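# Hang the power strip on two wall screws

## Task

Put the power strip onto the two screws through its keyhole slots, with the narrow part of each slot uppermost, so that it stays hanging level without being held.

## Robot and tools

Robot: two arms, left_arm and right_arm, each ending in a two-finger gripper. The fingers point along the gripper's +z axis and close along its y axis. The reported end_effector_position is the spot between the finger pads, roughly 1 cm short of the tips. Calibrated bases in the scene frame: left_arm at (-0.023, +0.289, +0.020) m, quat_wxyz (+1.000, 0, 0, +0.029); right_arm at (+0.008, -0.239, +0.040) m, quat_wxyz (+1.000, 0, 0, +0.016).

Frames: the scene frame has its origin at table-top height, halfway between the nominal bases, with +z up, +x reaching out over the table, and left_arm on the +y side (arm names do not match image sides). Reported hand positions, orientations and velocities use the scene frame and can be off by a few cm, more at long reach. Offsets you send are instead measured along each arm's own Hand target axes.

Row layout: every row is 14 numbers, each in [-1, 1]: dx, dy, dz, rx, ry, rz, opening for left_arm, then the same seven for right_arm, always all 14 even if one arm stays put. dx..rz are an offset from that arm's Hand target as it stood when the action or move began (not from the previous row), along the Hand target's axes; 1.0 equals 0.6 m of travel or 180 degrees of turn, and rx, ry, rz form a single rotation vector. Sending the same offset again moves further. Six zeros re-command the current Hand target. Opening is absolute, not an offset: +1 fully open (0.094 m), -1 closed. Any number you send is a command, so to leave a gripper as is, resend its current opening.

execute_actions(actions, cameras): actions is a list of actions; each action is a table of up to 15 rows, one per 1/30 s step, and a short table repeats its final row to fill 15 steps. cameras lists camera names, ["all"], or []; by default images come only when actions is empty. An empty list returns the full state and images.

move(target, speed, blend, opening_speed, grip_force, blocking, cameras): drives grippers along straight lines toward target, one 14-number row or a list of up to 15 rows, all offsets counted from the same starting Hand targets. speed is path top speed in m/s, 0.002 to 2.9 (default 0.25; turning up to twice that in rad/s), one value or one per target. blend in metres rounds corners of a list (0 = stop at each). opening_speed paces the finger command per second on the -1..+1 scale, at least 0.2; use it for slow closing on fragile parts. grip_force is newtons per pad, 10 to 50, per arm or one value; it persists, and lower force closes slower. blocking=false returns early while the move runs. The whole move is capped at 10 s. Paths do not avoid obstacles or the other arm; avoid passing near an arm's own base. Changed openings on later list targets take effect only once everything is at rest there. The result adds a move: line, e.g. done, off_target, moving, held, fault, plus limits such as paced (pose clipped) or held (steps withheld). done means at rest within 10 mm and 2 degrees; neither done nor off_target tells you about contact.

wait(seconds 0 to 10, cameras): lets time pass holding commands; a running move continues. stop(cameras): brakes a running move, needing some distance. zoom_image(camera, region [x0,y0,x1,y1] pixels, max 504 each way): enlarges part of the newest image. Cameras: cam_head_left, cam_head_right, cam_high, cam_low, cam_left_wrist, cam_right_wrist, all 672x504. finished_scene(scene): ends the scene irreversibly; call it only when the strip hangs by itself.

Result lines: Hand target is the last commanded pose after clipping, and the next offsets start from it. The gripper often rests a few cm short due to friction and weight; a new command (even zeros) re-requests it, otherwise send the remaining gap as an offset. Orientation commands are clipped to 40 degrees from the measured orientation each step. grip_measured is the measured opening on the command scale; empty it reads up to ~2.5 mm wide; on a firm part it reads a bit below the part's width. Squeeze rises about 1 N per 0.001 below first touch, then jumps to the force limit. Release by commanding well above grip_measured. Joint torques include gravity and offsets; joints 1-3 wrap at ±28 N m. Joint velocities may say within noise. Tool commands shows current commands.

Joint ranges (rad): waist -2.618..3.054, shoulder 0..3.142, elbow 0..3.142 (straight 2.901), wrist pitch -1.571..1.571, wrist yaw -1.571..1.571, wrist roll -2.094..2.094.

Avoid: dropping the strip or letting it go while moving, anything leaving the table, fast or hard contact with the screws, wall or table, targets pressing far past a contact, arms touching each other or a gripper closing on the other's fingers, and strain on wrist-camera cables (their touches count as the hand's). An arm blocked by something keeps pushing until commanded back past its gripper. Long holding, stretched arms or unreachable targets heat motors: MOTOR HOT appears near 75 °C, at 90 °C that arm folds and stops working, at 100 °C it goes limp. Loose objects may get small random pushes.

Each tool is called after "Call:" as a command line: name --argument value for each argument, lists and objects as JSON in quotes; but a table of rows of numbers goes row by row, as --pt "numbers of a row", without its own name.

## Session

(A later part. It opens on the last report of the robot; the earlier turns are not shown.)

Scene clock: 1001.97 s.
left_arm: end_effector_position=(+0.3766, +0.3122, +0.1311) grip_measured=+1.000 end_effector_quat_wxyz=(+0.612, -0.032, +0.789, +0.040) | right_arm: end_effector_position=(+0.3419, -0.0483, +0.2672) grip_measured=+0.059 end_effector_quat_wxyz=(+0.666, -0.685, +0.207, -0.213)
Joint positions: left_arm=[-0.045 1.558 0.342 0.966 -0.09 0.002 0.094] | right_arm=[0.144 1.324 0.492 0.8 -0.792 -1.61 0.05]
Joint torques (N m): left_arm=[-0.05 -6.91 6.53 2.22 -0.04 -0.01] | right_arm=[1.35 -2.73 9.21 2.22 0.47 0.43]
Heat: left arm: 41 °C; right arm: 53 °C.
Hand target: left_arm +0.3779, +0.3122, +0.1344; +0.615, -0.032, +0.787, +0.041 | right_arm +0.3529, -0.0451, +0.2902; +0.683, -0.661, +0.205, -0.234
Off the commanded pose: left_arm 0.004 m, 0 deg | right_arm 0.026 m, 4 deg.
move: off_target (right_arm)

Call:
move --target '[0,0,0,0,0,0,1,0.0,0.006,0.001,-0.002,0.002,0.0,-0.15]' --speed 0.1

Scene clock: 1003.80 s.
left_arm: end_effector_position=(+0.3766, +0.3122, +0.1311) grip_measured=+1.000 end_effector_quat_wxyz=(+0.612, -0.032, +0.789, +0.040) | right_arm: end_effector_position=(+0.3420, -0.0481, +0.2672) grip_measured=+0.059 end_effector_quat_wxyz=(+0.666, -0.684, +0.207, -0.213)
Joint positions: left_arm=[-0.045 1.558 0.342 0.966 -0.09 0.002 0.094] | right_arm=[0.145 1.326 0.492 0.802 -0.791 -1.61 0.05]
Joint torques (N m): left_arm=[-0.03 -6.91 6.53 2.23 -0.04 -0.01] | right_arm=[1.7 -2.44 8.81 2.23 0.58 0.4]
Heat: left arm: 41 °C; right arm: 53 °C.
Hand target: left_arm +0.3779, +0.3122, +0.1344; +0.615, -0.032, +0.787, +0.041 | right_arm +0.3534, -0.0445, +0.2866; +0.680, -0.663, +0.208, -0.235
Off the commanded pose: left_arm 0.004 m, 0 deg | right_arm 0.023 m, 4 deg.
move: off_target (right_arm)

Call:
move --target '[0,0,0,0,0,0,1,0.0,0.012,0.0,-0.006,0.002,0.001,-0.15]' --speed 0.1

Scene clock: 1006.23 s.
left_arm: end_effector_position=(+0.3766, +0.3122, +0.1311) grip_measured=+1.000 end_effector_quat_wxyz=(+0.612, -0.032, +0.789, +0.040) | right_arm: end_effector_position=(+0.3422, -0.0481, +0.2670) grip_measured=+0.059 end_effector_quat_wxyz=(+0.666, -0.684, +0.207, -0.213)
Joint positions: left_arm=[-0.045 1.558 0.342 0.966 -0.09 0.002 0.094] | right_arm=[0.145 1.327 0.492 0.802 -0.791 -1.61 0.05]
Joint torques (N m): left_arm=[-0.03 -6.91 6.54 2.22 -0.04 -0.01] | right_arm=[2.03 -2.02 8.35 2.09 0.7 0.26]
Heat: left arm: 41 °C; right arm: 53 °C.
Hand target: left_arm +0.3779, +0.3122, +0.1344; +0.615, -0.032, +0.787, +0.041 | right_arm +0.3537, -0.0444, +0.2794; +0.673, -0.668, +0.213, -0.234
Off the commanded pose: left_arm 0.004 m, 0 deg | right_arm 0.017 m, 3 deg.
move: off_target (right_arm)

Call:
move --target '[0,0,0,0,0,0,1,0.0,0.015,-0.004,-0.004,0.002,0.001,-0.15]' --speed 0.1

Scene clock: 1009.10 s.
left_arm: end_effector_position=(+0.3766, +0.3122, +0.1311) grip_measured=+1.000 end_effector_quat_wxyz=(+0.612, -0.032, +0.789, +0.040) | right_arm: end_effector_position=(+0.3421, -0.0480, +0.2666) grip_measured=+0.059 end_effector_quat_wxyz=(+0.668, -0.683, +0.205, -0.214)
Joint positions: left_arm=[-0.045 1.558 0.342 0.966 -0.09 0.002 0.094] | right_arm=[0.145 1.333 0.487 0.823 -0.792 -1.606 0.05]
Joint torques (N m): left_arm=[-0.03 -6.91 6.53 2.22 -0.04 -0.01] | right_arm=[1.76 -1.78 7.1 2 0.77 0.15]
Heat: left arm: 41 °C; right arm: 52 °C.
Hand target: left_arm +0.3779, +0.3122, +0.1344; +0.615, -0.032, +0.787, +0.041 | right_arm +0.3526, -0.0463, +0.2704; +0.669, -0.671, +0.218, -0.234
Off the commanded pose: left_arm 0.004 m, 0 deg | right_arm 0.011 m, 3 deg.
move: off_target (right_arm)

Call:
move --target '[0,0,0,0,0,0,1,0.0,0.01,0.0,-0.006,0.001,0.001,-0.15]' --speed 0.1

Scene clock: 1012.83 s.
left_arm: end_effector_position=(+0.3766, +0.3122, +0.1311) grip_measured=+1.000 end_effector_quat_wxyz=(+0.612, -0.032, +0.789, +0.040) | right_arm: end_effector_position=(+0.3420, -0.0480, +0.2666) grip_measured=+0.059 end_effector_quat_wxyz=(+0.668, -0.683, +0.205, -0.214)
Joint positions: left_arm=[-0.045 1.558 0.342 0.966 -0.09 0.002 0.094] | right_arm=[0.145 1.333 0.487 0.823 -0.792 -1.606 0.05]
Joint torques (N m): left_arm=[-0.03 -6.9 6.54 2.22 -0.04 -0.01] | right_arm=[1.91 -1.57 6.83 1.81 0.83 0.02]
Heat: left arm: 41 °C; right arm: 52 °C.
Hand target: left_arm +0.3779, +0.3122, +0.1344; +0.615, -0.032, +0.787, +0.041 | right_arm +0.3527, -0.0464, +0.2644; +0.663, -0.677, +0.222, -0.232
Off the commanded pose: left_arm 0.004 m, 0 deg | right_arm 0.011 m, 3 deg.
move: off_target (right_arm)

Call:
move --target '[0,0,0,0,0,0,1,0.0,0.015,0.0,-0.004,0.0,0.006,-0.15]' --speed 0.1

Scene clock: 1016.43 s.
left_arm: end_effector_position=(+0.3766, +0.3122, +0.1311) grip_measured=+1.000 end_effector_quat_wxyz=(+0.612, -0.032, +0.789, +0.040) | right_arm: end_effector_position=(+0.3419, -0.0481, +0.2656) grip_measured=+0.059 end_effector_quat_wxyz=(+0.671, -0.679, +0.203, -0.217)
Joint positions: left_arm=[-0.045 1.558 0.342 0.966 -0.09 0.002 0.094] | right_arm=[0.145 1.347 0.475 0.866 -0.791 -1.598 0.05]
Joint torques (N m): left_arm=[-0.03 -6.9 6.53 2.22 -0.04 -0.01] | right_arm=[1.89 -1.24 6.49 1.56 0.82 0]
Heat: left arm: 41 °C; right arm: 51 °C.
Hand target: left_arm +0.3779, +0.3122, +0.1344; +0.615, -0.032, +0.787, +0.041 | right_arm +0.3527, -0.0466, +0.2555; +0.661, -0.679, +0.230, -0.224
Off the commanded pose: left_arm 0.004 m, 0 deg | right_arm 0.015 m, 3 deg.
move: off_target (right_arm)

Call:
move --target '[0,0,0,0,0,0,1,0.0,-0.03,-0.03,0.0,0.0,0.0,-0.15]' --speed 0.08

Call:
move --target '[0,0,0,0,0,0,1,0.0,-0.05,0.0,0.0,0.0,0.0,-0.15]' --speed 0.1

Scene clock: 1030.40 s.
left_arm: end_effector_position=(+0.3766, +0.3122, +0.1311) grip_measured=+1.000 end_effector_quat_wxyz=(+0.612, -0.032, +0.789, +0.040) | right_arm: end_effector_position=(+0.3438, -0.0598, +0.2520) grip_measured=+0.059 end_effector_quat_wxyz=(+0.645, -0.693, +0.244, -0.211)
Joint positions: left_arm=[-0.045 1.558 0.342 0.966 -0.09 0.002 0.094] | right_arm=[0.124 1.295 0.475 0.71 -0.757 -1.625 0.05]
Joint torques (N m): left_arm=[-0.03 -6.91 6.54 2.22 -0.04 -0.01] | right_arm=[-0.36 -6.34 7.31 1.91 -0.16 0.23]
Heat: left arm: 41 °C; right arm: 49 °C.
Hand target: left_arm +0.3779, +0.3122, +0.1344; +0.615, -0.032, +0.787, +0.041 | right_arm +0.3421, -0.0605, +0.2739; +0.661, -0.679, +0.230, -0.224
Off the commanded pose: left_arm 0.004 m, 0 deg | right_arm 0.022 m, 3 deg.
move: off_target (right_arm)

Scene clock: 1031.63 s.
left_arm: end_effector_position=(+0.3766, +0.3122, +0.1311) grip_measured=+1.000 end_effector_quat_wxyz=(+0.612, -0.032, +0.789, +0.040) | right_arm: end_effector_position=(+0.3402, -0.0612, +0.2668) grip_measured=+0.059 end_effector_quat_wxyz=(-0.637, +0.699, -0.254, +0.204)
Joint positions: left_arm=[-0.045 1.558 0.342 0.966 -0.09 0.002 0.094] | right_arm=[0.124 1.217 0.525 0.548 -0.751 -1.632 0.05]
Joint torques (N m): left_arm=[-0.05 -6.9 6.53 2.22 -0.04 -0.01] | right_arm=[-0.16 -5.86 10.58 1.91 -0.24 0.29]
Heat: left arm: 41 °C; right arm: 49 °C.
Hand target: left_arm +0.3779, +0.3122, +0.1344; +0.615, -0.032, +0.787, +0.041 | right_arm +0.3426, -0.0598, +0.3040; -0.661, +0.679, -0.230, +0.224
Off the commanded pose: left_arm 0.004 m, 0 deg | right_arm 0.037 m, 5 deg.
move: off_target (right_arm)

Call:
move --target '[0,0,0,0,0,0,1,0.0,-0.035,0.0,0.02,0.0,-0.005,-0.15]' --speed 0.15

Scene clock: 1036.93 s.
left_arm: end_effector_position=(+0.3766, +0.3122, +0.1311) grip_measured=+1.000 end_effector_quat_wxyz=(+0.612, -0.032, +0.789, +0.040) | right_arm: end_effector_position=(+0.3402, -0.0612, +0.2795) grip_measured=+0.059 end_effector_quat_wxyz=(+0.650, -0.687, +0.245, -0.215)
Joint positions: left_arm=[-0.045 1.558 0.342 0.966 -0.09 0.002 0.094] | right_arm=[0.124 1.207 0.525 0.595 -0.751 -1.608 0.05]
Joint torques (N m): left_arm=[-0.05 -6.91 6.53 2.22 -0.04 -0.01] | right_arm=[-0.16 -5.85 11.34 2.06 -0.22 0.45]
Heat: left arm: 41 °C; right arm: 50 °C.
Hand target: left_arm +0.3779, +0.3122, +0.1344; +0.615, -0.032, +0.787, +0.041 | right_arm +0.3430, -0.0594, +0.3249; +0.680, -0.659, +0.217, -0.236
Off the commanded pose: left_arm 0.004 m, 0 deg | right_arm 0.046 m, 6 deg.
move: off_target (right_arm)

Call:
move --target '[0,0,0,0,0,0,1,0.0,-0.03,0.0,0.012,0.0,-0.003,-0.15]' --speed 0.15 --cameras '["cam_right_wrist","cam_head_right","cam_head_left","cam_high"]'

Scene clock: 1040.47 s.
left_arm: end_effector_position=(+0.3766, +0.3122, +0.1311) grip_measured=+1.000 end_effector_quat_wxyz=(+0.612, -0.032, +0.789, +0.040) | right_arm: end_effector_position=(+0.3422, -0.0608, +0.2998) grip_measured=+0.059 end_effector_quat_wxyz=(+0.662, -0.675, +0.235, -0.226)
Joint positions: left_arm=[-0.045 1.558 0.342 0.966 -0.09 0.002 0.094] | right_arm=[0.124 1.195 0.555 0.61 -0.751 -1.585 0.05]
Joint torques (N m): left_arm=[-0.03 -6.91 6.53 2.22 -0.04 -0.01] | right_arm=[-0.2 -5.68 11.11 2.07 -0.2 0.47]
Heat: left arm: 41 °C; right arm: 51 °C.
Hand target: left_arm +0.3779, +0.3122, +0.1344; +0.615, -0.032, +0.787, +0.041 | right_arm +0.3423, -0.0597, +0.3430; +0.691, -0.647, +0.210, -0.244
Off the commanded pose: left_arm 0.004 m, 0 deg | right_arm 0.043 m, 6 deg.
move: off_target (right_arm)
Images, in order (width x height): cam_head_left 672x504, cam_head_right 672x504, cam_high 672x504, cam_right_wrist 672x504.

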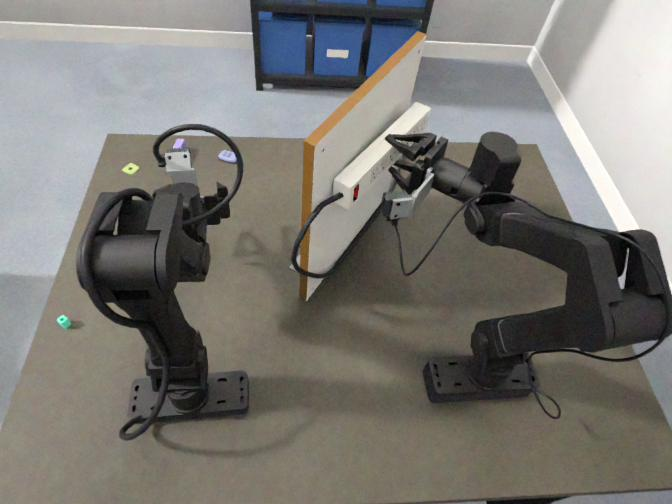

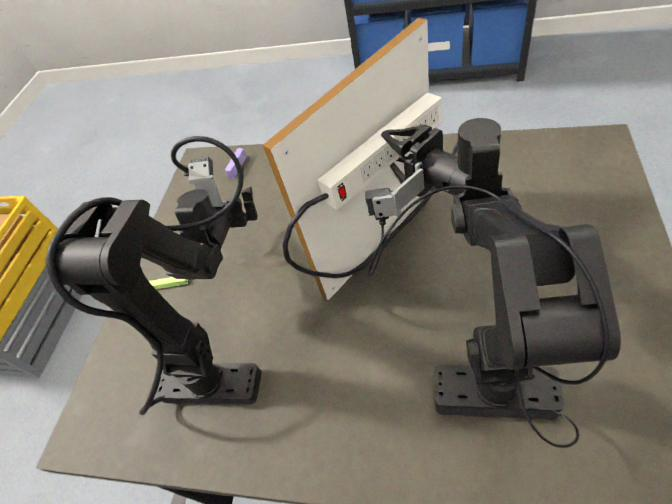

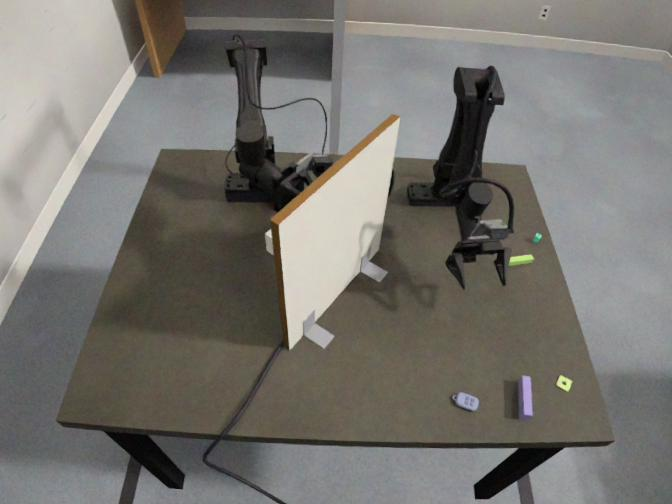

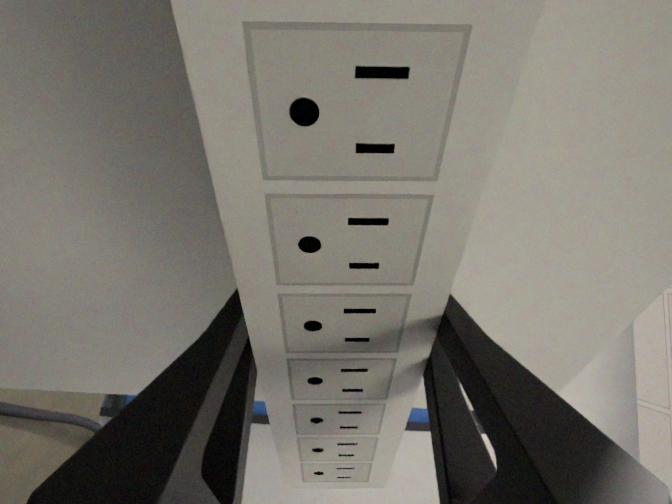

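Call:
move --target '[0,0,0,0,0,0,1,0.0,-0.015,0.0,0.002,0.0,-0.001,-0.15]' --speed 0.15 --cameras '["cam_right_wrist"]'

Scene clock: 1044.07 s.
left_arm: end_effector_position=(+0.3766, +0.3122, +0.1311) grip_measured=+1.000 end_effector_quat_wxyz=(+0.612, -0.032, +0.789, +0.040) | right_arm: end_effector_position=(+0.3431, -0.0607, +0.3110) grip_measured=+0.059 end_effector_quat_wxyz=(+0.666, -0.671, +0.229, -0.232)
Joint positions: left_arm=[-0.045 1.558 0.342 0.966 -0.09 0.002 0.094] | right_arm=[0.124 1.186 0.578 0.602 -0.751 -1.581 0.05]
Joint torques (N m): left_arm=[-0.02 -6.91 6.53 2.22 -0.04 -0.01] | right_arm=[-0.27 -5.85 11.22 1.94 -0.19 0.47]
Heat: left arm: 41 °C; right arm: 53 °C.
Hand target: left_arm +0.3779, +0.3122, +0.1344; +0.615, -0.032, +0.787, +0.041 | right_arm +0.3418, -0.0601, +0.3518; +0.693, -0.646, +0.208, -0.245
Off the commanded pose: left_arm 0.004 m, 0 deg | right_arm 0.041 m, 5 deg.
move: off_target (right_arm)
Images, in order (width x height): cam_right_wrist 672x504.

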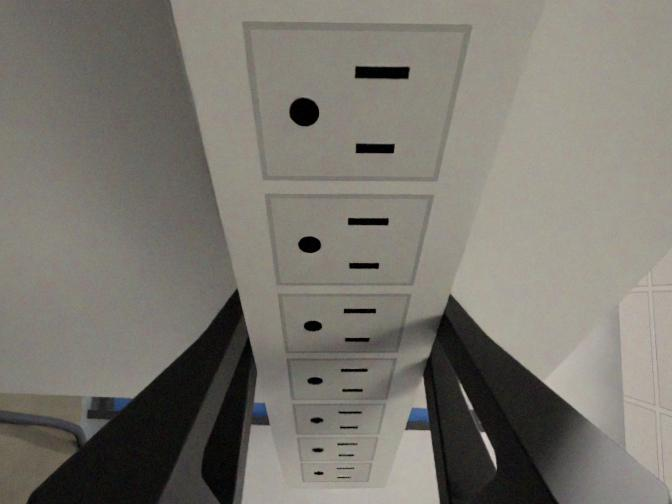

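Call:
execute_actions --actions '[]' --cameras '["cam_head_right","cam_head_left","cam_left_wrist"]'

Call:
zoom_image --camera "cam_head_right" --region '[310, 140, 400, 220]'

Call:
zoom_image --camera "cam_head_left" --region '[320, 130, 410, 220]'

Scene clock: 1052.73 s.
left_arm: end_effector_position=(+0.3766, +0.3122, +0.1311) grip_measured=+1.000 end_effector_quat_wxyz=(+0.612, -0.032, +0.789, +0.040) | right_arm: end_effector_position=(+0.3431, -0.0607, +0.3108) grip_measured=+0.059 end_effector_quat_wxyz=(+0.666, -0.671, +0.229, -0.232)
Joint positions: left_arm=[-0.045 1.558 0.342 0.966 -0.09 0.002 0.094] | right_arm=[0.124 1.186 0.578 0.602 -0.751 -1.581 0.05]
Joint velocities: within noise
Joint torques (N m): left_arm=[-0.05 -6.9 6.53 2.22 -0.04 -0.01] | right_arm=[-0.24 -5.81 11.15 1.91 -0.19 0.5]
Heat: left arm: 41 °C; right arm: 56 °C.
Hand target: left_arm +0.3779, +0.3122, +0.1344; +0.615, -0.032, +0.787, +0.041 | right_arm +0.3418, -0.0601, +0.3518; +0.693, -0.646, +0.208, -0.245
Tool commands: left_gripper/opening=+1.0 right_gripper/opening=-0.15
Off the commanded pose: left_arm 0.004 m, 0 deg | right_arm 0.041 m, 5 deg.
Images, in order (width x height): cam_head_left 672x504, cam_head_right 672x504, cam_left_wrist 672x504.

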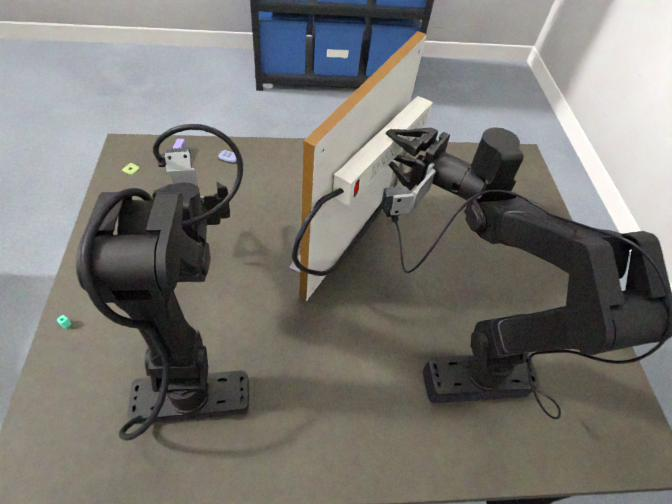

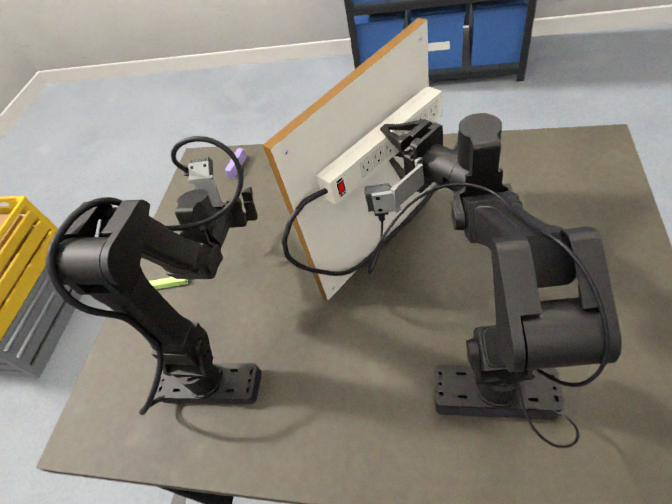

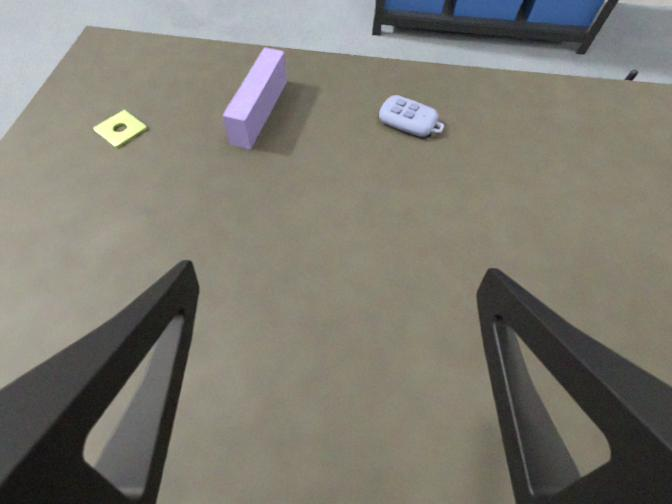

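Scaled by 5.600.

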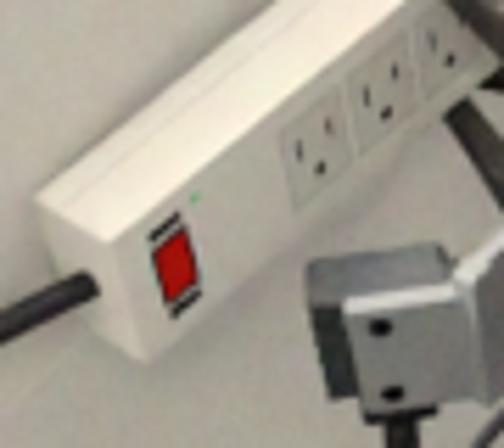

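Scaled by 5.600.

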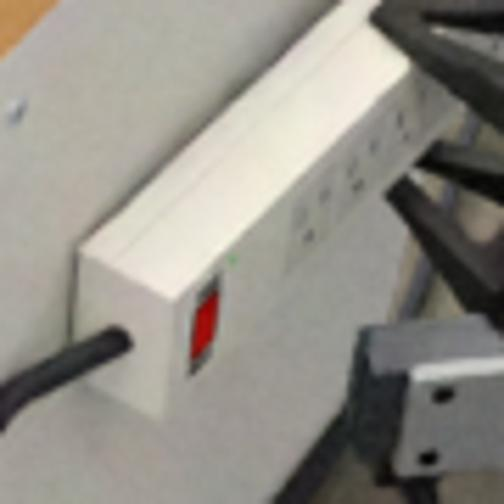

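Call:
move --target '[0,0,0,0,0,0,1,-0.025,-0.045,-0.01,0.002,0.0,-0.001,-0.15]' --speed 0.15 --cameras '["cam_right_wrist","cam_head_left","cam_head_right"]'

Call:
zoom_image --camera "cam_head_right" --region '[310, 130, 400, 220]'

Call:
zoom_image --camera "cam_head_left" --region '[320, 130, 410, 220]'

Scene clock: 1060.20 s.
left_arm: end_effector_position=(+0.3766, +0.3122, +0.1311) grip_measured=+1.000 end_effector_quat_wxyz=(+0.612, -0.032, +0.789, +0.040) | right_arm: end_effector_position=(+0.3299, -0.0614, +0.3378) grip_measured=+0.059 end_effector_quat_wxyz=(+0.667, -0.668, +0.230, -0.238)
Joint positions: left_arm=[-0.045 1.558 0.342 0.966 -0.09 0.002 0.094] | right_arm=[0.136 1.08 0.624 0.459 -0.729 -1.58 0.05]
Joint torques (N m): left_arm=[-0.05 -6.91 6.53 2.23 -0.04 -0.01] | right_arm=[0.81 -5 11.32 1.92 -0.16 0.49]
Heat: left arm: 41 °C; right arm: 58 °C.
Hand target: left_arm +0.3779, +0.3122, +0.1344; +0.615, -0.032, +0.787, +0.041 | right_arm +0.3244, -0.0570, +0.3778; +0.694, -0.644, +0.206, -0.247
Off the commanded pose: left_arm 0.004 m, 0 deg | right_arm 0.041 m, 5 deg.
move: off_target (right_arm)
Images, in order (width x height): cam_head_left 672x504, cam_head_right 672x504, cam_right_wrist 672x504.

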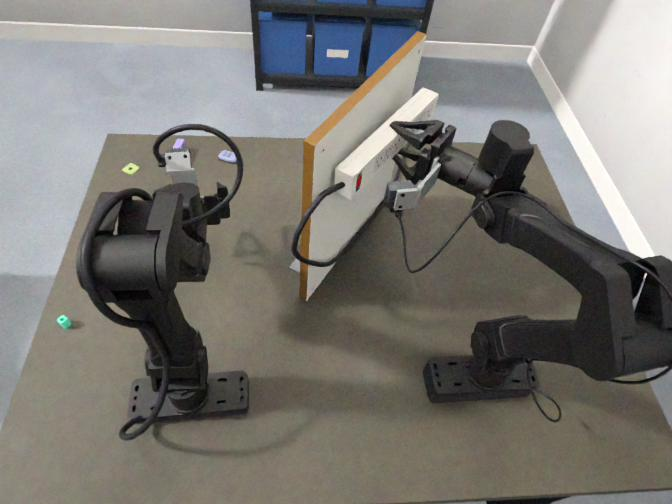

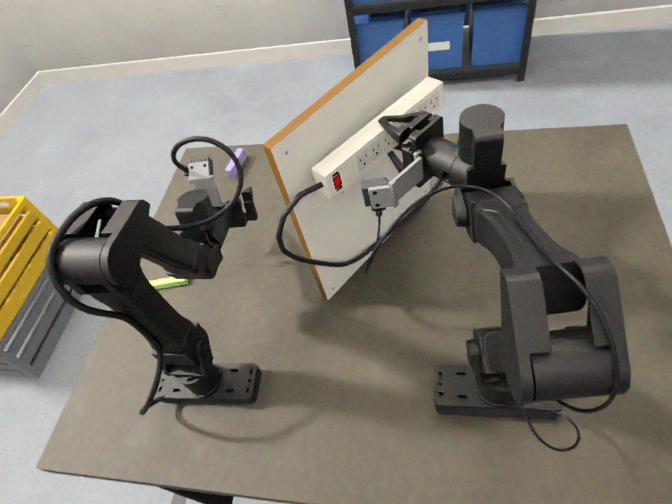

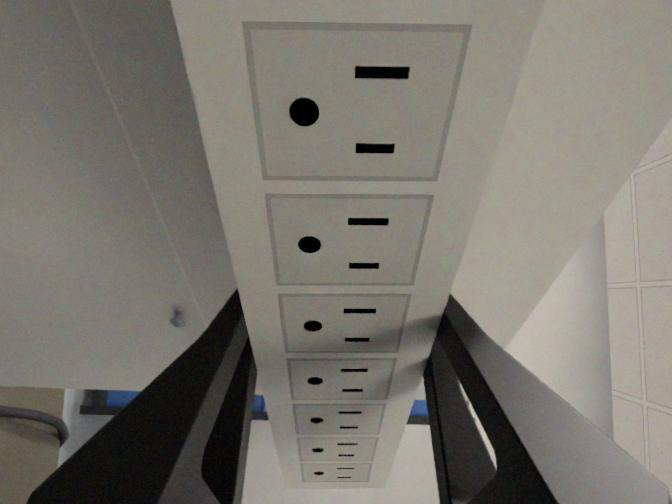

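Scaled by 5.600.

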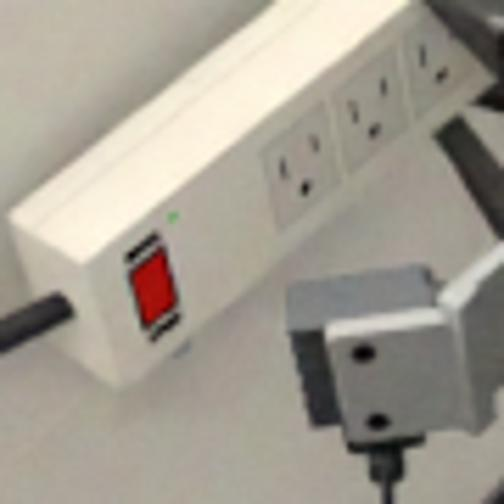

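Scaled by 5.600.

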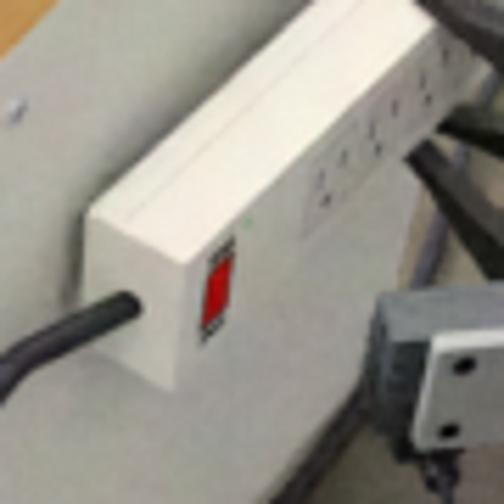

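Call:
zoom_image --camera "cam_right_wrist" --region '[130, 280, 230, 360]'

Call:
move --target '[0,0,0,0,0,0,1,-0.055,0.0,-0.003,0.0,-0.01,0,-0.15]' --speed 0.15 --cameras '["cam_right_wrist","cam_head_left","cam_head_right"]'

Call:
zoom_image --camera "cam_head_right" --region '[290, 130, 390, 220]'

Scaled by 5.040.

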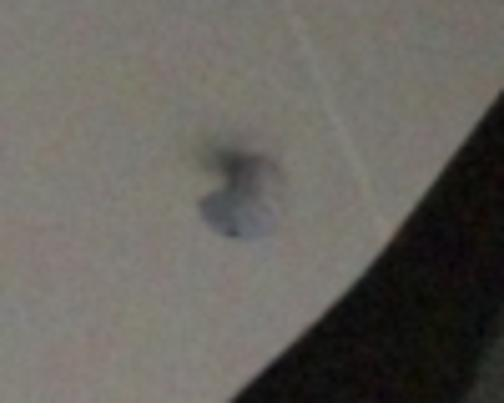

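Scene clock: 1096.53 s.
left_arm: end_effector_position=(+0.3766, +0.3122, +0.1311) grip_measured=+1.000 end_effector_quat_wxyz=(+0.612, -0.032, +0.789, +0.040) | right_arm: end_effector_position=(+0.3068, -0.0415, +0.3514) grip_measured=+0.059 end_effector_quat_wxyz=(+0.673, -0.668, +0.213, -0.236)
Joint positions: left_arm=[-0.045 1.558 0.342 0.966 -0.09 0.002 0.094] | right_arm=[0.237 0.999 0.624 0.398 -0.656 -1.586 0.05]
Joint torques (N m): left_arm=[-0.05 -6.91 6.54 2.22 -0.04 -0.01] | right_arm=[0.85 -4.52 8.58 1.99 -0.19 0.43]
Heat: left arm: 41 °C; right arm: 63 °C.
Hand target: left_arm +0.3779, +0.3122, +0.1344; +0.615, -0.032, +0.787, +0.041 | right_arm +0.2970, -0.0382, +0.3767; +0.697, -0.648, +0.195, -0.237
Off the commanded pose: left_arm 0.004 m, 0 deg | right_arm 0.027 m, 4 deg.
move: off_target (right_arm)
Images, in order (width x height): cam_head_left 672x504, cam_head_right 672x504, cam_right_wrist 672x504.

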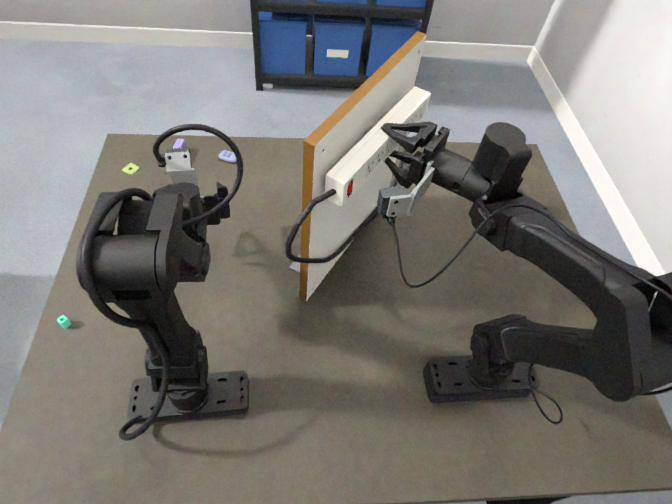

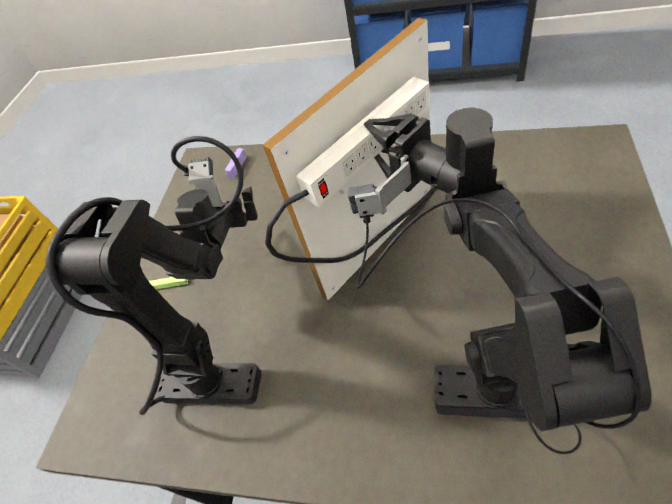

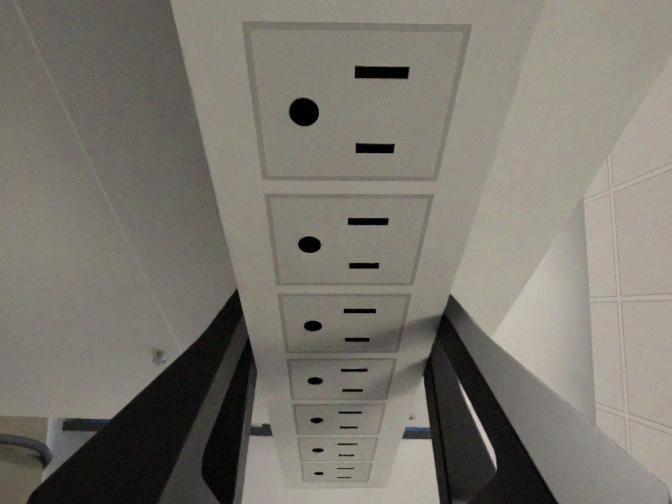

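Scaled by 5.040.

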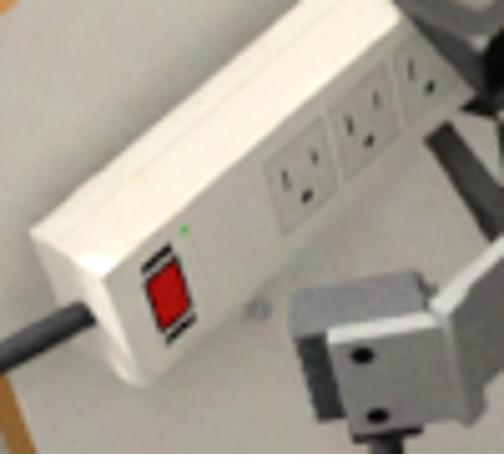

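Call:
zoom_image --camera "cam_right_wrist" --region '[0, 0, 240, 180]'

Call:
zoom_image --camera "cam_right_wrist" --region '[80, 200, 280, 400]'

Scaled by 2.100.

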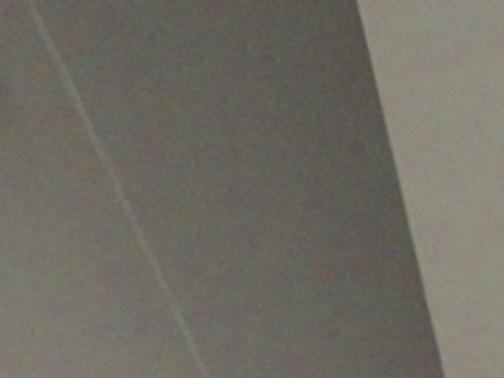

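Scaled by 2.520.

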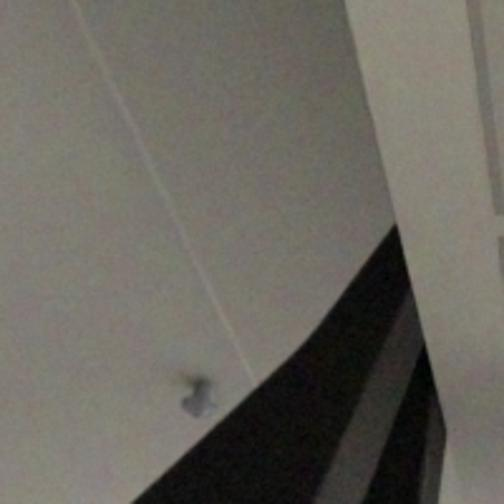

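Call:
move --pt "0 0 0 0 0 0 1 0.0 0.0 -0.02 0.0 0 0 -0.15" --pt "0 0 0 0 0 0 1 0.0 0.24 -0.02 0.0 0 0 -0.15" --speed 0.12 --blend 0.005 --cameras '["cam_right_wrist","cam_head_left","cam_head_right"]'

Call:
zoom_image --camera "cam_head_right" --region '[320, 90, 440, 210]'

Call:
zoom_image --camera "cam_head_left" --region '[310, 90, 430, 210]'

Scene clock: 1155.33 s.
left_arm: end_effector_position=(+0.3766, +0.3122, +0.1311) grip_measured=+1.000 end_effector_quat_wxyz=(+0.612, -0.032, +0.789, +0.040) | right_arm: end_effector_position=(+0.3058, -0.0449, +0.2260) grip_measured=+0.059 end_effector_quat_wxyz=(+0.683, -0.657, +0.202, -0.246)
Joint positions: left_arm=[-0.045 1.558 0.342 0.966 -0.09 0.002 0.094] | right_arm=[0.221 1.433 0.22 1.282 -0.674 -1.575 0.05]
Joint torques (N m): left_arm=[-0.03 -6.91 6.53 2.22 -0.04 -0.01] | right_arm=[0.77 -2.7 4.66 2.12 -0.13 0.32]
Heat: left arm: 41 °C; right arm: 58 °C.
Hand target: left_arm +0.3779, +0.3122, +0.1344; +0.615, -0.032, +0.787, +0.041 | right_arm +0.3012, -0.0409, +0.2322; +0.697, -0.648, +0.195, -0.237
Off the commanded pose: left_arm 0.004 m, 0 deg | right_arm 0.009 m, 2 deg.
move: done
Images, in order (width x height): cam_head_left 672x504, cam_head_right 672x504, cam_right_wrist 672x504.

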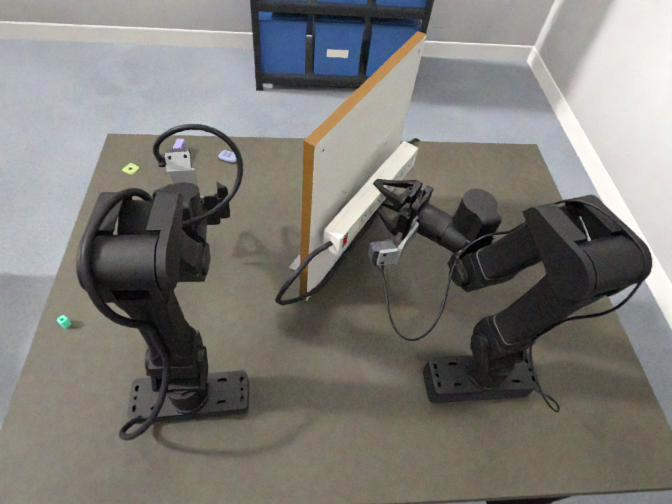

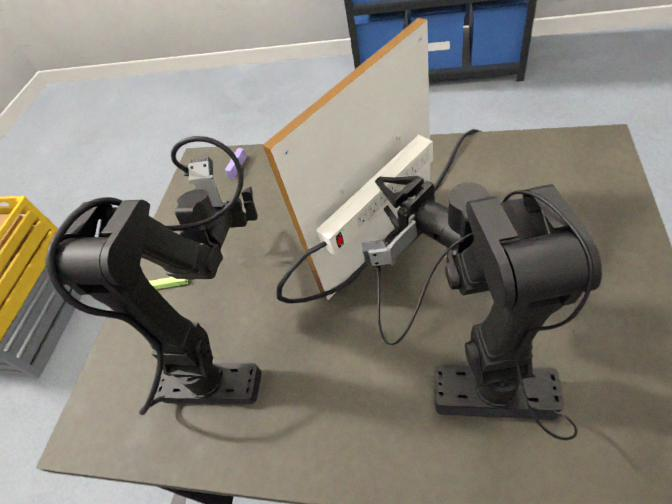

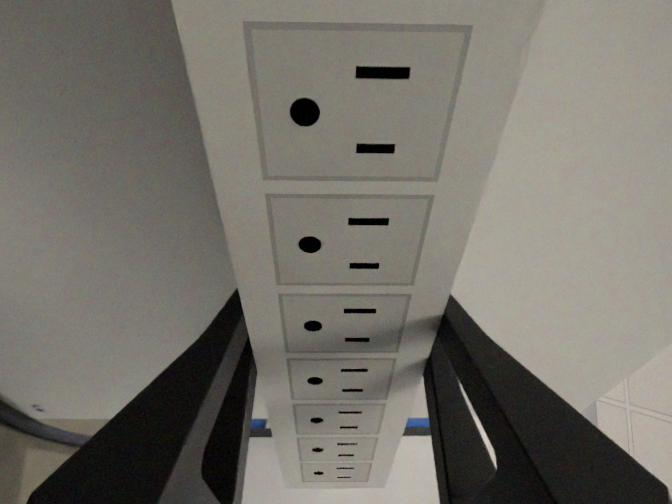

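Scaled by 4.200.

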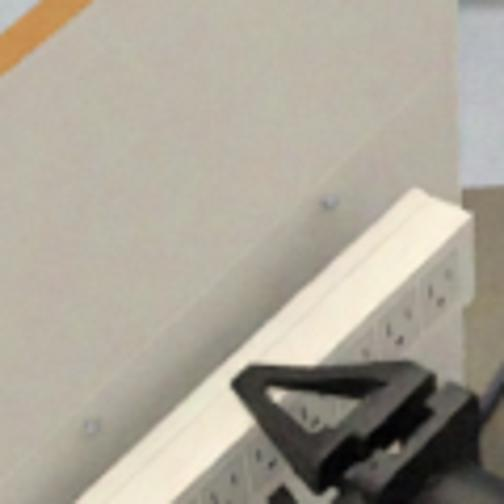

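Scaled by 4.200.

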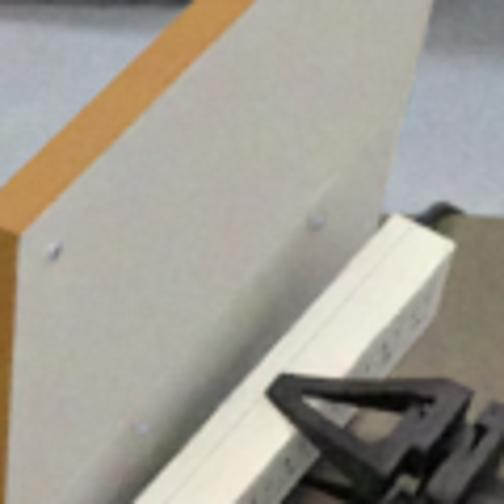

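Call:
move --target '[0,0,0,0,0,0,1,0.03,0.004,0.022,-0.015,0,0.01,-0.15]' --speed 0.08

Scene clock: 1181.17 s.
left_arm: end_effector_position=(+0.3766, +0.3122, +0.1311) grip_measured=+1.000 end_effector_quat_wxyz=(+0.612, -0.032, +0.789, +0.040) | right_arm: end_effector_position=(+0.3169, -0.0431, +0.2144) grip_measured=+0.059 end_effector_quat_wxyz=(+0.669, -0.675, +0.222, -0.218)
Joint positions: left_arm=[-0.045 1.558 0.342 0.966 -0.09 0.002 0.094] | right_arm=[0.208 1.453 0.273 1.168 -0.698 -1.575 0.05]
Joint torques (N m): left_arm=[-0.03 -6.91 6.54 2.22 -0.04 -0.01] | right_arm=[-0.4 -2.95 8.08 1.92 -0.21 0.28]
Heat: left arm: 41 °C; right arm: 53 °C.
Hand target: left_arm +0.3779, +0.3122, +0.1344; +0.615, -0.032, +0.787, +0.041 | right_arm +0.3237, -0.0407, +0.2316; +0.686, -0.661, +0.211, -0.221
Off the commanded pose: left_arm 0.004 m, 0 deg | right_arm 0.019 m, 3 deg.
move: off_target (right_arm)

Call:
move --target '[0,0,0,0,0,0,1,0.01,-0.014,0.010,0,0,-0.004,-0.15]' --speed 0.08

Call:
move --target '[0,0,0,0,0,0,1,0.005,-0.01,0.004,0,0,-0.002,-0.15]' --speed 0.08 --cameras '["cam_right_wrist","cam_head_left","cam_head_right"]'

Call:
zoom_image --camera "cam_head_right" --region '[310, 100, 440, 230]'

Call:
zoom_image --camera "cam_head_left" --region '[310, 110, 430, 230]'

Scene clock: 1186.80 s.
left_arm: end_effector_position=(+0.3766, +0.3122, +0.1311) grip_measured=+1.000 end_effector_quat_wxyz=(+0.612, -0.032, +0.789, +0.040) | right_arm: end_effector_position=(+0.3252, -0.0418, +0.2185) grip_measured=+0.059 end_effector_quat_wxyz=(+0.667, -0.677, +0.224, -0.216)
Joint positions: left_arm=[-0.045 1.558 0.342 0.966 -0.09 0.002 0.094] | right_arm=[0.205 1.453 0.315 1.115 -0.701 -1.578 0.05]
Joint torques (N m): left_arm=[-0.03 -6.91 6.54 2.22 -0.04 -0.01] | right_arm=[-0.4 -3.93 8.43 1.98 -0.24 0.21]
Heat: left arm: 41 °C; right arm: 53 °C.
Hand target: left_arm +0.3779, +0.3122, +0.1344; +0.615, -0.032, +0.787, +0.041 | right_arm +0.3319, -0.0395, +0.2403; +0.684, -0.662, +0.207, -0.226
Off the commanded pose: left_arm 0.004 m, 0 deg | right_arm 0.023 m, 4 deg.
move: off_target (right_arm)

Scene clock: 1187.73 s.
left_arm: end_effector_position=(+0.3766, +0.3122, +0.1311) grip_measured=+1.000 end_effector_quat_wxyz=(+0.612, -0.032, +0.789, +0.040) | right_arm: end_effector_position=(+0.3296, -0.0415, +0.2189) grip_measured=+0.059 end_effector_quat_wxyz=(+0.663, -0.680, +0.227, -0.213)
Joint positions: left_arm=[-0.045 1.558 0.342 0.966 -0.09 0.002 0.094] | right_arm=[0.202 1.453 0.337 1.077 -0.704 -1.585 0.05]
Joint torques (N m): left_arm=[-0.05 -6.91 6.53 2.22 -0.04 -0.01] | right_arm=[-0.47 -5.24 8.65 1.94 -0.25 0.21]
Heat: left arm: 41 °C; right arm: 53 °C.
Hand target: left_arm +0.3779, +0.3122, +0.1344; +0.615, -0.032, +0.787, +0.041 | right_arm +0.3354, -0.0395, +0.2463; +0.683, -0.663, +0.205, -0.228
Off the commanded pose: left_arm 0.004 m, 0 deg | right_arm 0.028 m, 4 deg.
move: off_target (right_arm)
Images, in order (width x height): cam_head_left 672x504, cam_head_right 672x504, cam_right_wrist 672x504.

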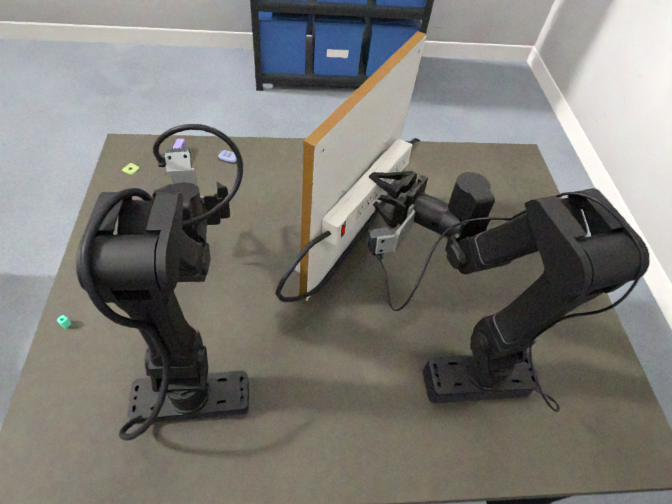

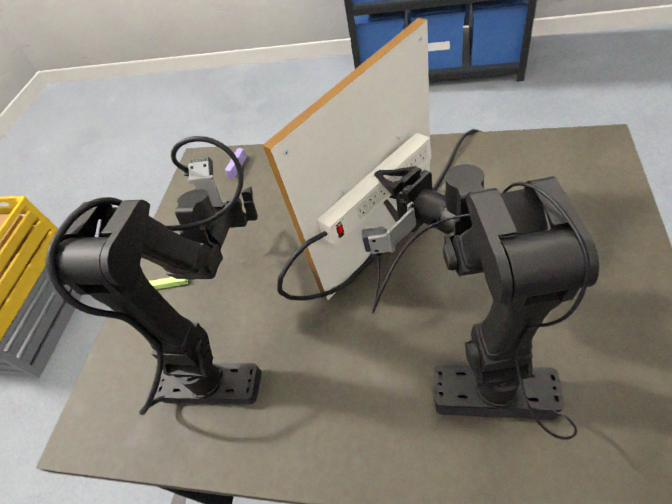

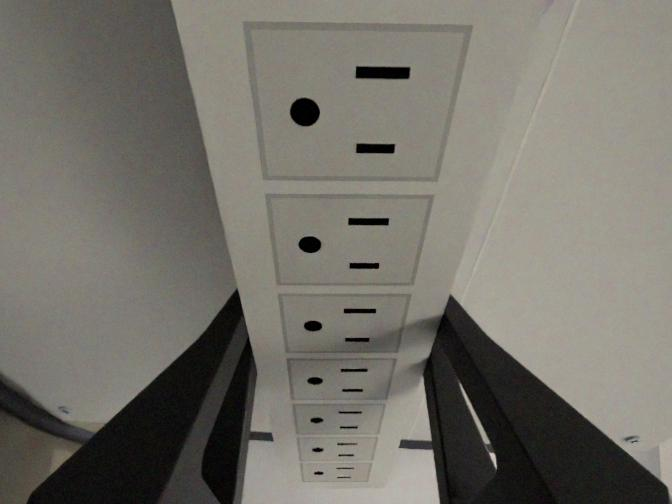

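Scaled by 3.877.

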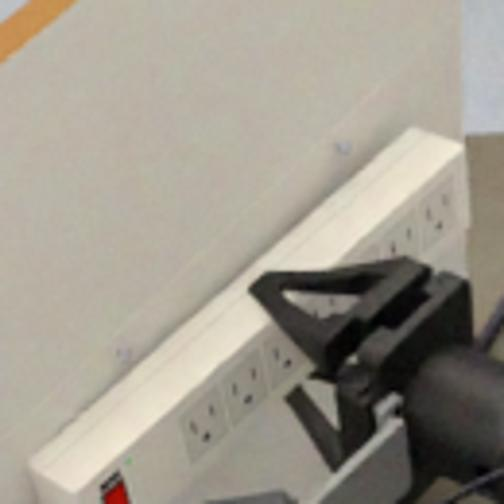

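Scaled by 4.200.

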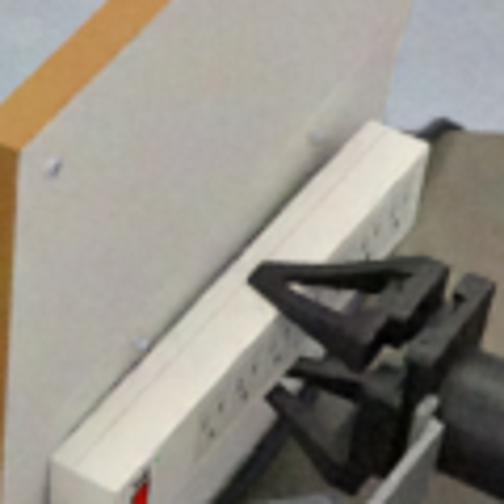

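Call:
zoom_image --camera "cam_right_wrist" --region '[430, 0, 672, 300]'

Call:
zoom_image --camera "cam_right_wrist" --region '[550, 380, 672, 504]'

Call:
zoom_image --camera "cam_head_left" --region '[370, 110, 430, 170]'

Call:
zoom_image --camera "cam_head_left" --region '[315, 170, 375, 230]'

Call:
zoom_image --camera "cam_head_right" --region '[375, 110, 435, 170]'

Call:
zoom_image --camera "cam_head_right" --region '[310, 180, 370, 240]'

Scaled by 1.680.

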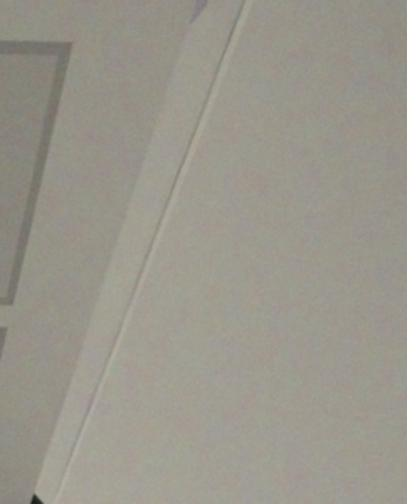

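Scaled by 4.065.

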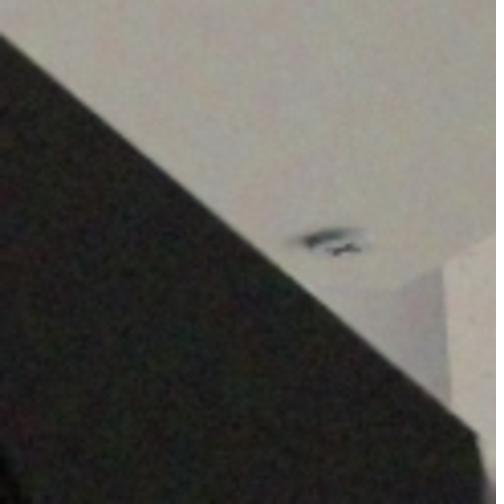

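Scaled by 8.400.

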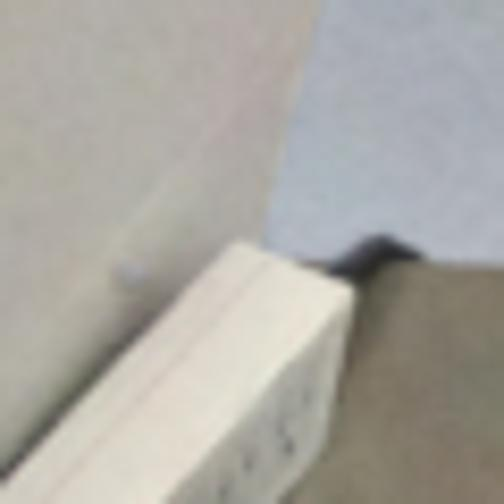

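Scaled by 8.400.

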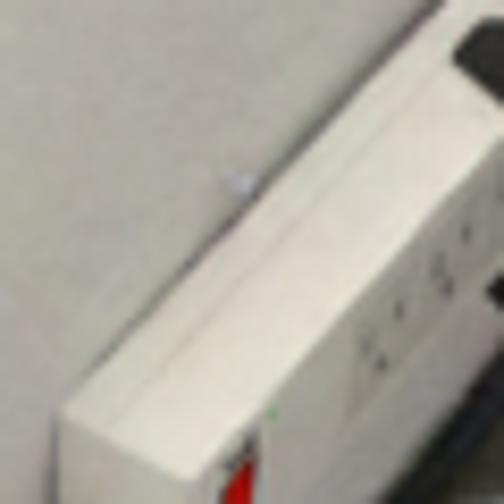

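Scaled by 8.400.

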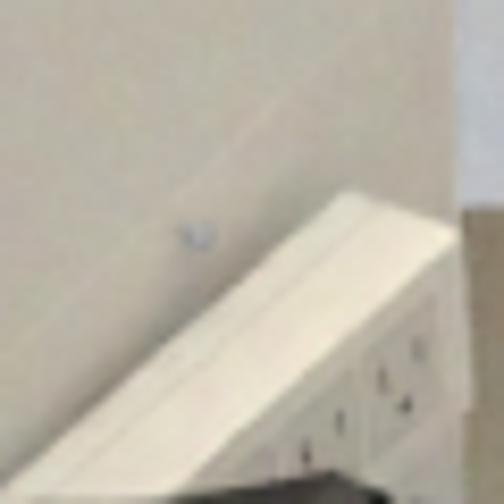

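Scaled by 8.400.

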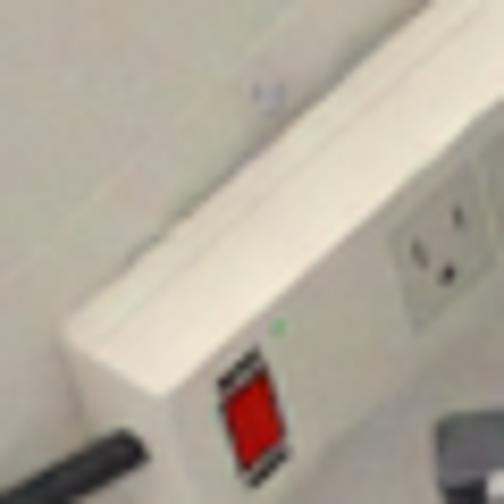

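Call:
move --target '[0,0,0,0,0,0,1,0.004,-0.002,-0.006,0.0,-0.022,0.00,-0.15]' --speed 0.08

Scene clock: 1239.00 s.
left_arm: end_effector_position=(+0.3766, +0.3122, +0.1311) grip_measured=+1.000 end_effector_quat_wxyz=(+0.612, -0.032, +0.789, +0.040) | right_arm: end_effector_position=(+0.3283, -0.0457, +0.2297) grip_measured=+0.059 end_effector_quat_wxyz=(+0.675, -0.683, +0.196, -0.199)
Joint positions: left_arm=[-0.045 1.558 0.342 0.966 -0.09 0.002 0.094] | right_arm=[0.145 1.453 0.37 1.071 -0.828 -1.588 0.05]
Joint torques (N m): left_arm=[-0.03 -6.9 6.54 2.22 -0.04 -0.01] | right_arm=[-0.38 -3.04 8.72 1.93 -0.23 0.28]
Heat: left arm: 41 °C; right arm: 59 °C.
Hand target: left_arm +0.3779, +0.3122, +0.1344; +0.615, -0.032, +0.787, +0.041 | right_arm +0.3353, -0.0438, +0.2475; +0.690, -0.670, +0.181, -0.205
Off the commanded pose: left_arm 0.004 m, 0 deg | right_arm 0.019 m, 3 deg.
move: off_target (right_arm)


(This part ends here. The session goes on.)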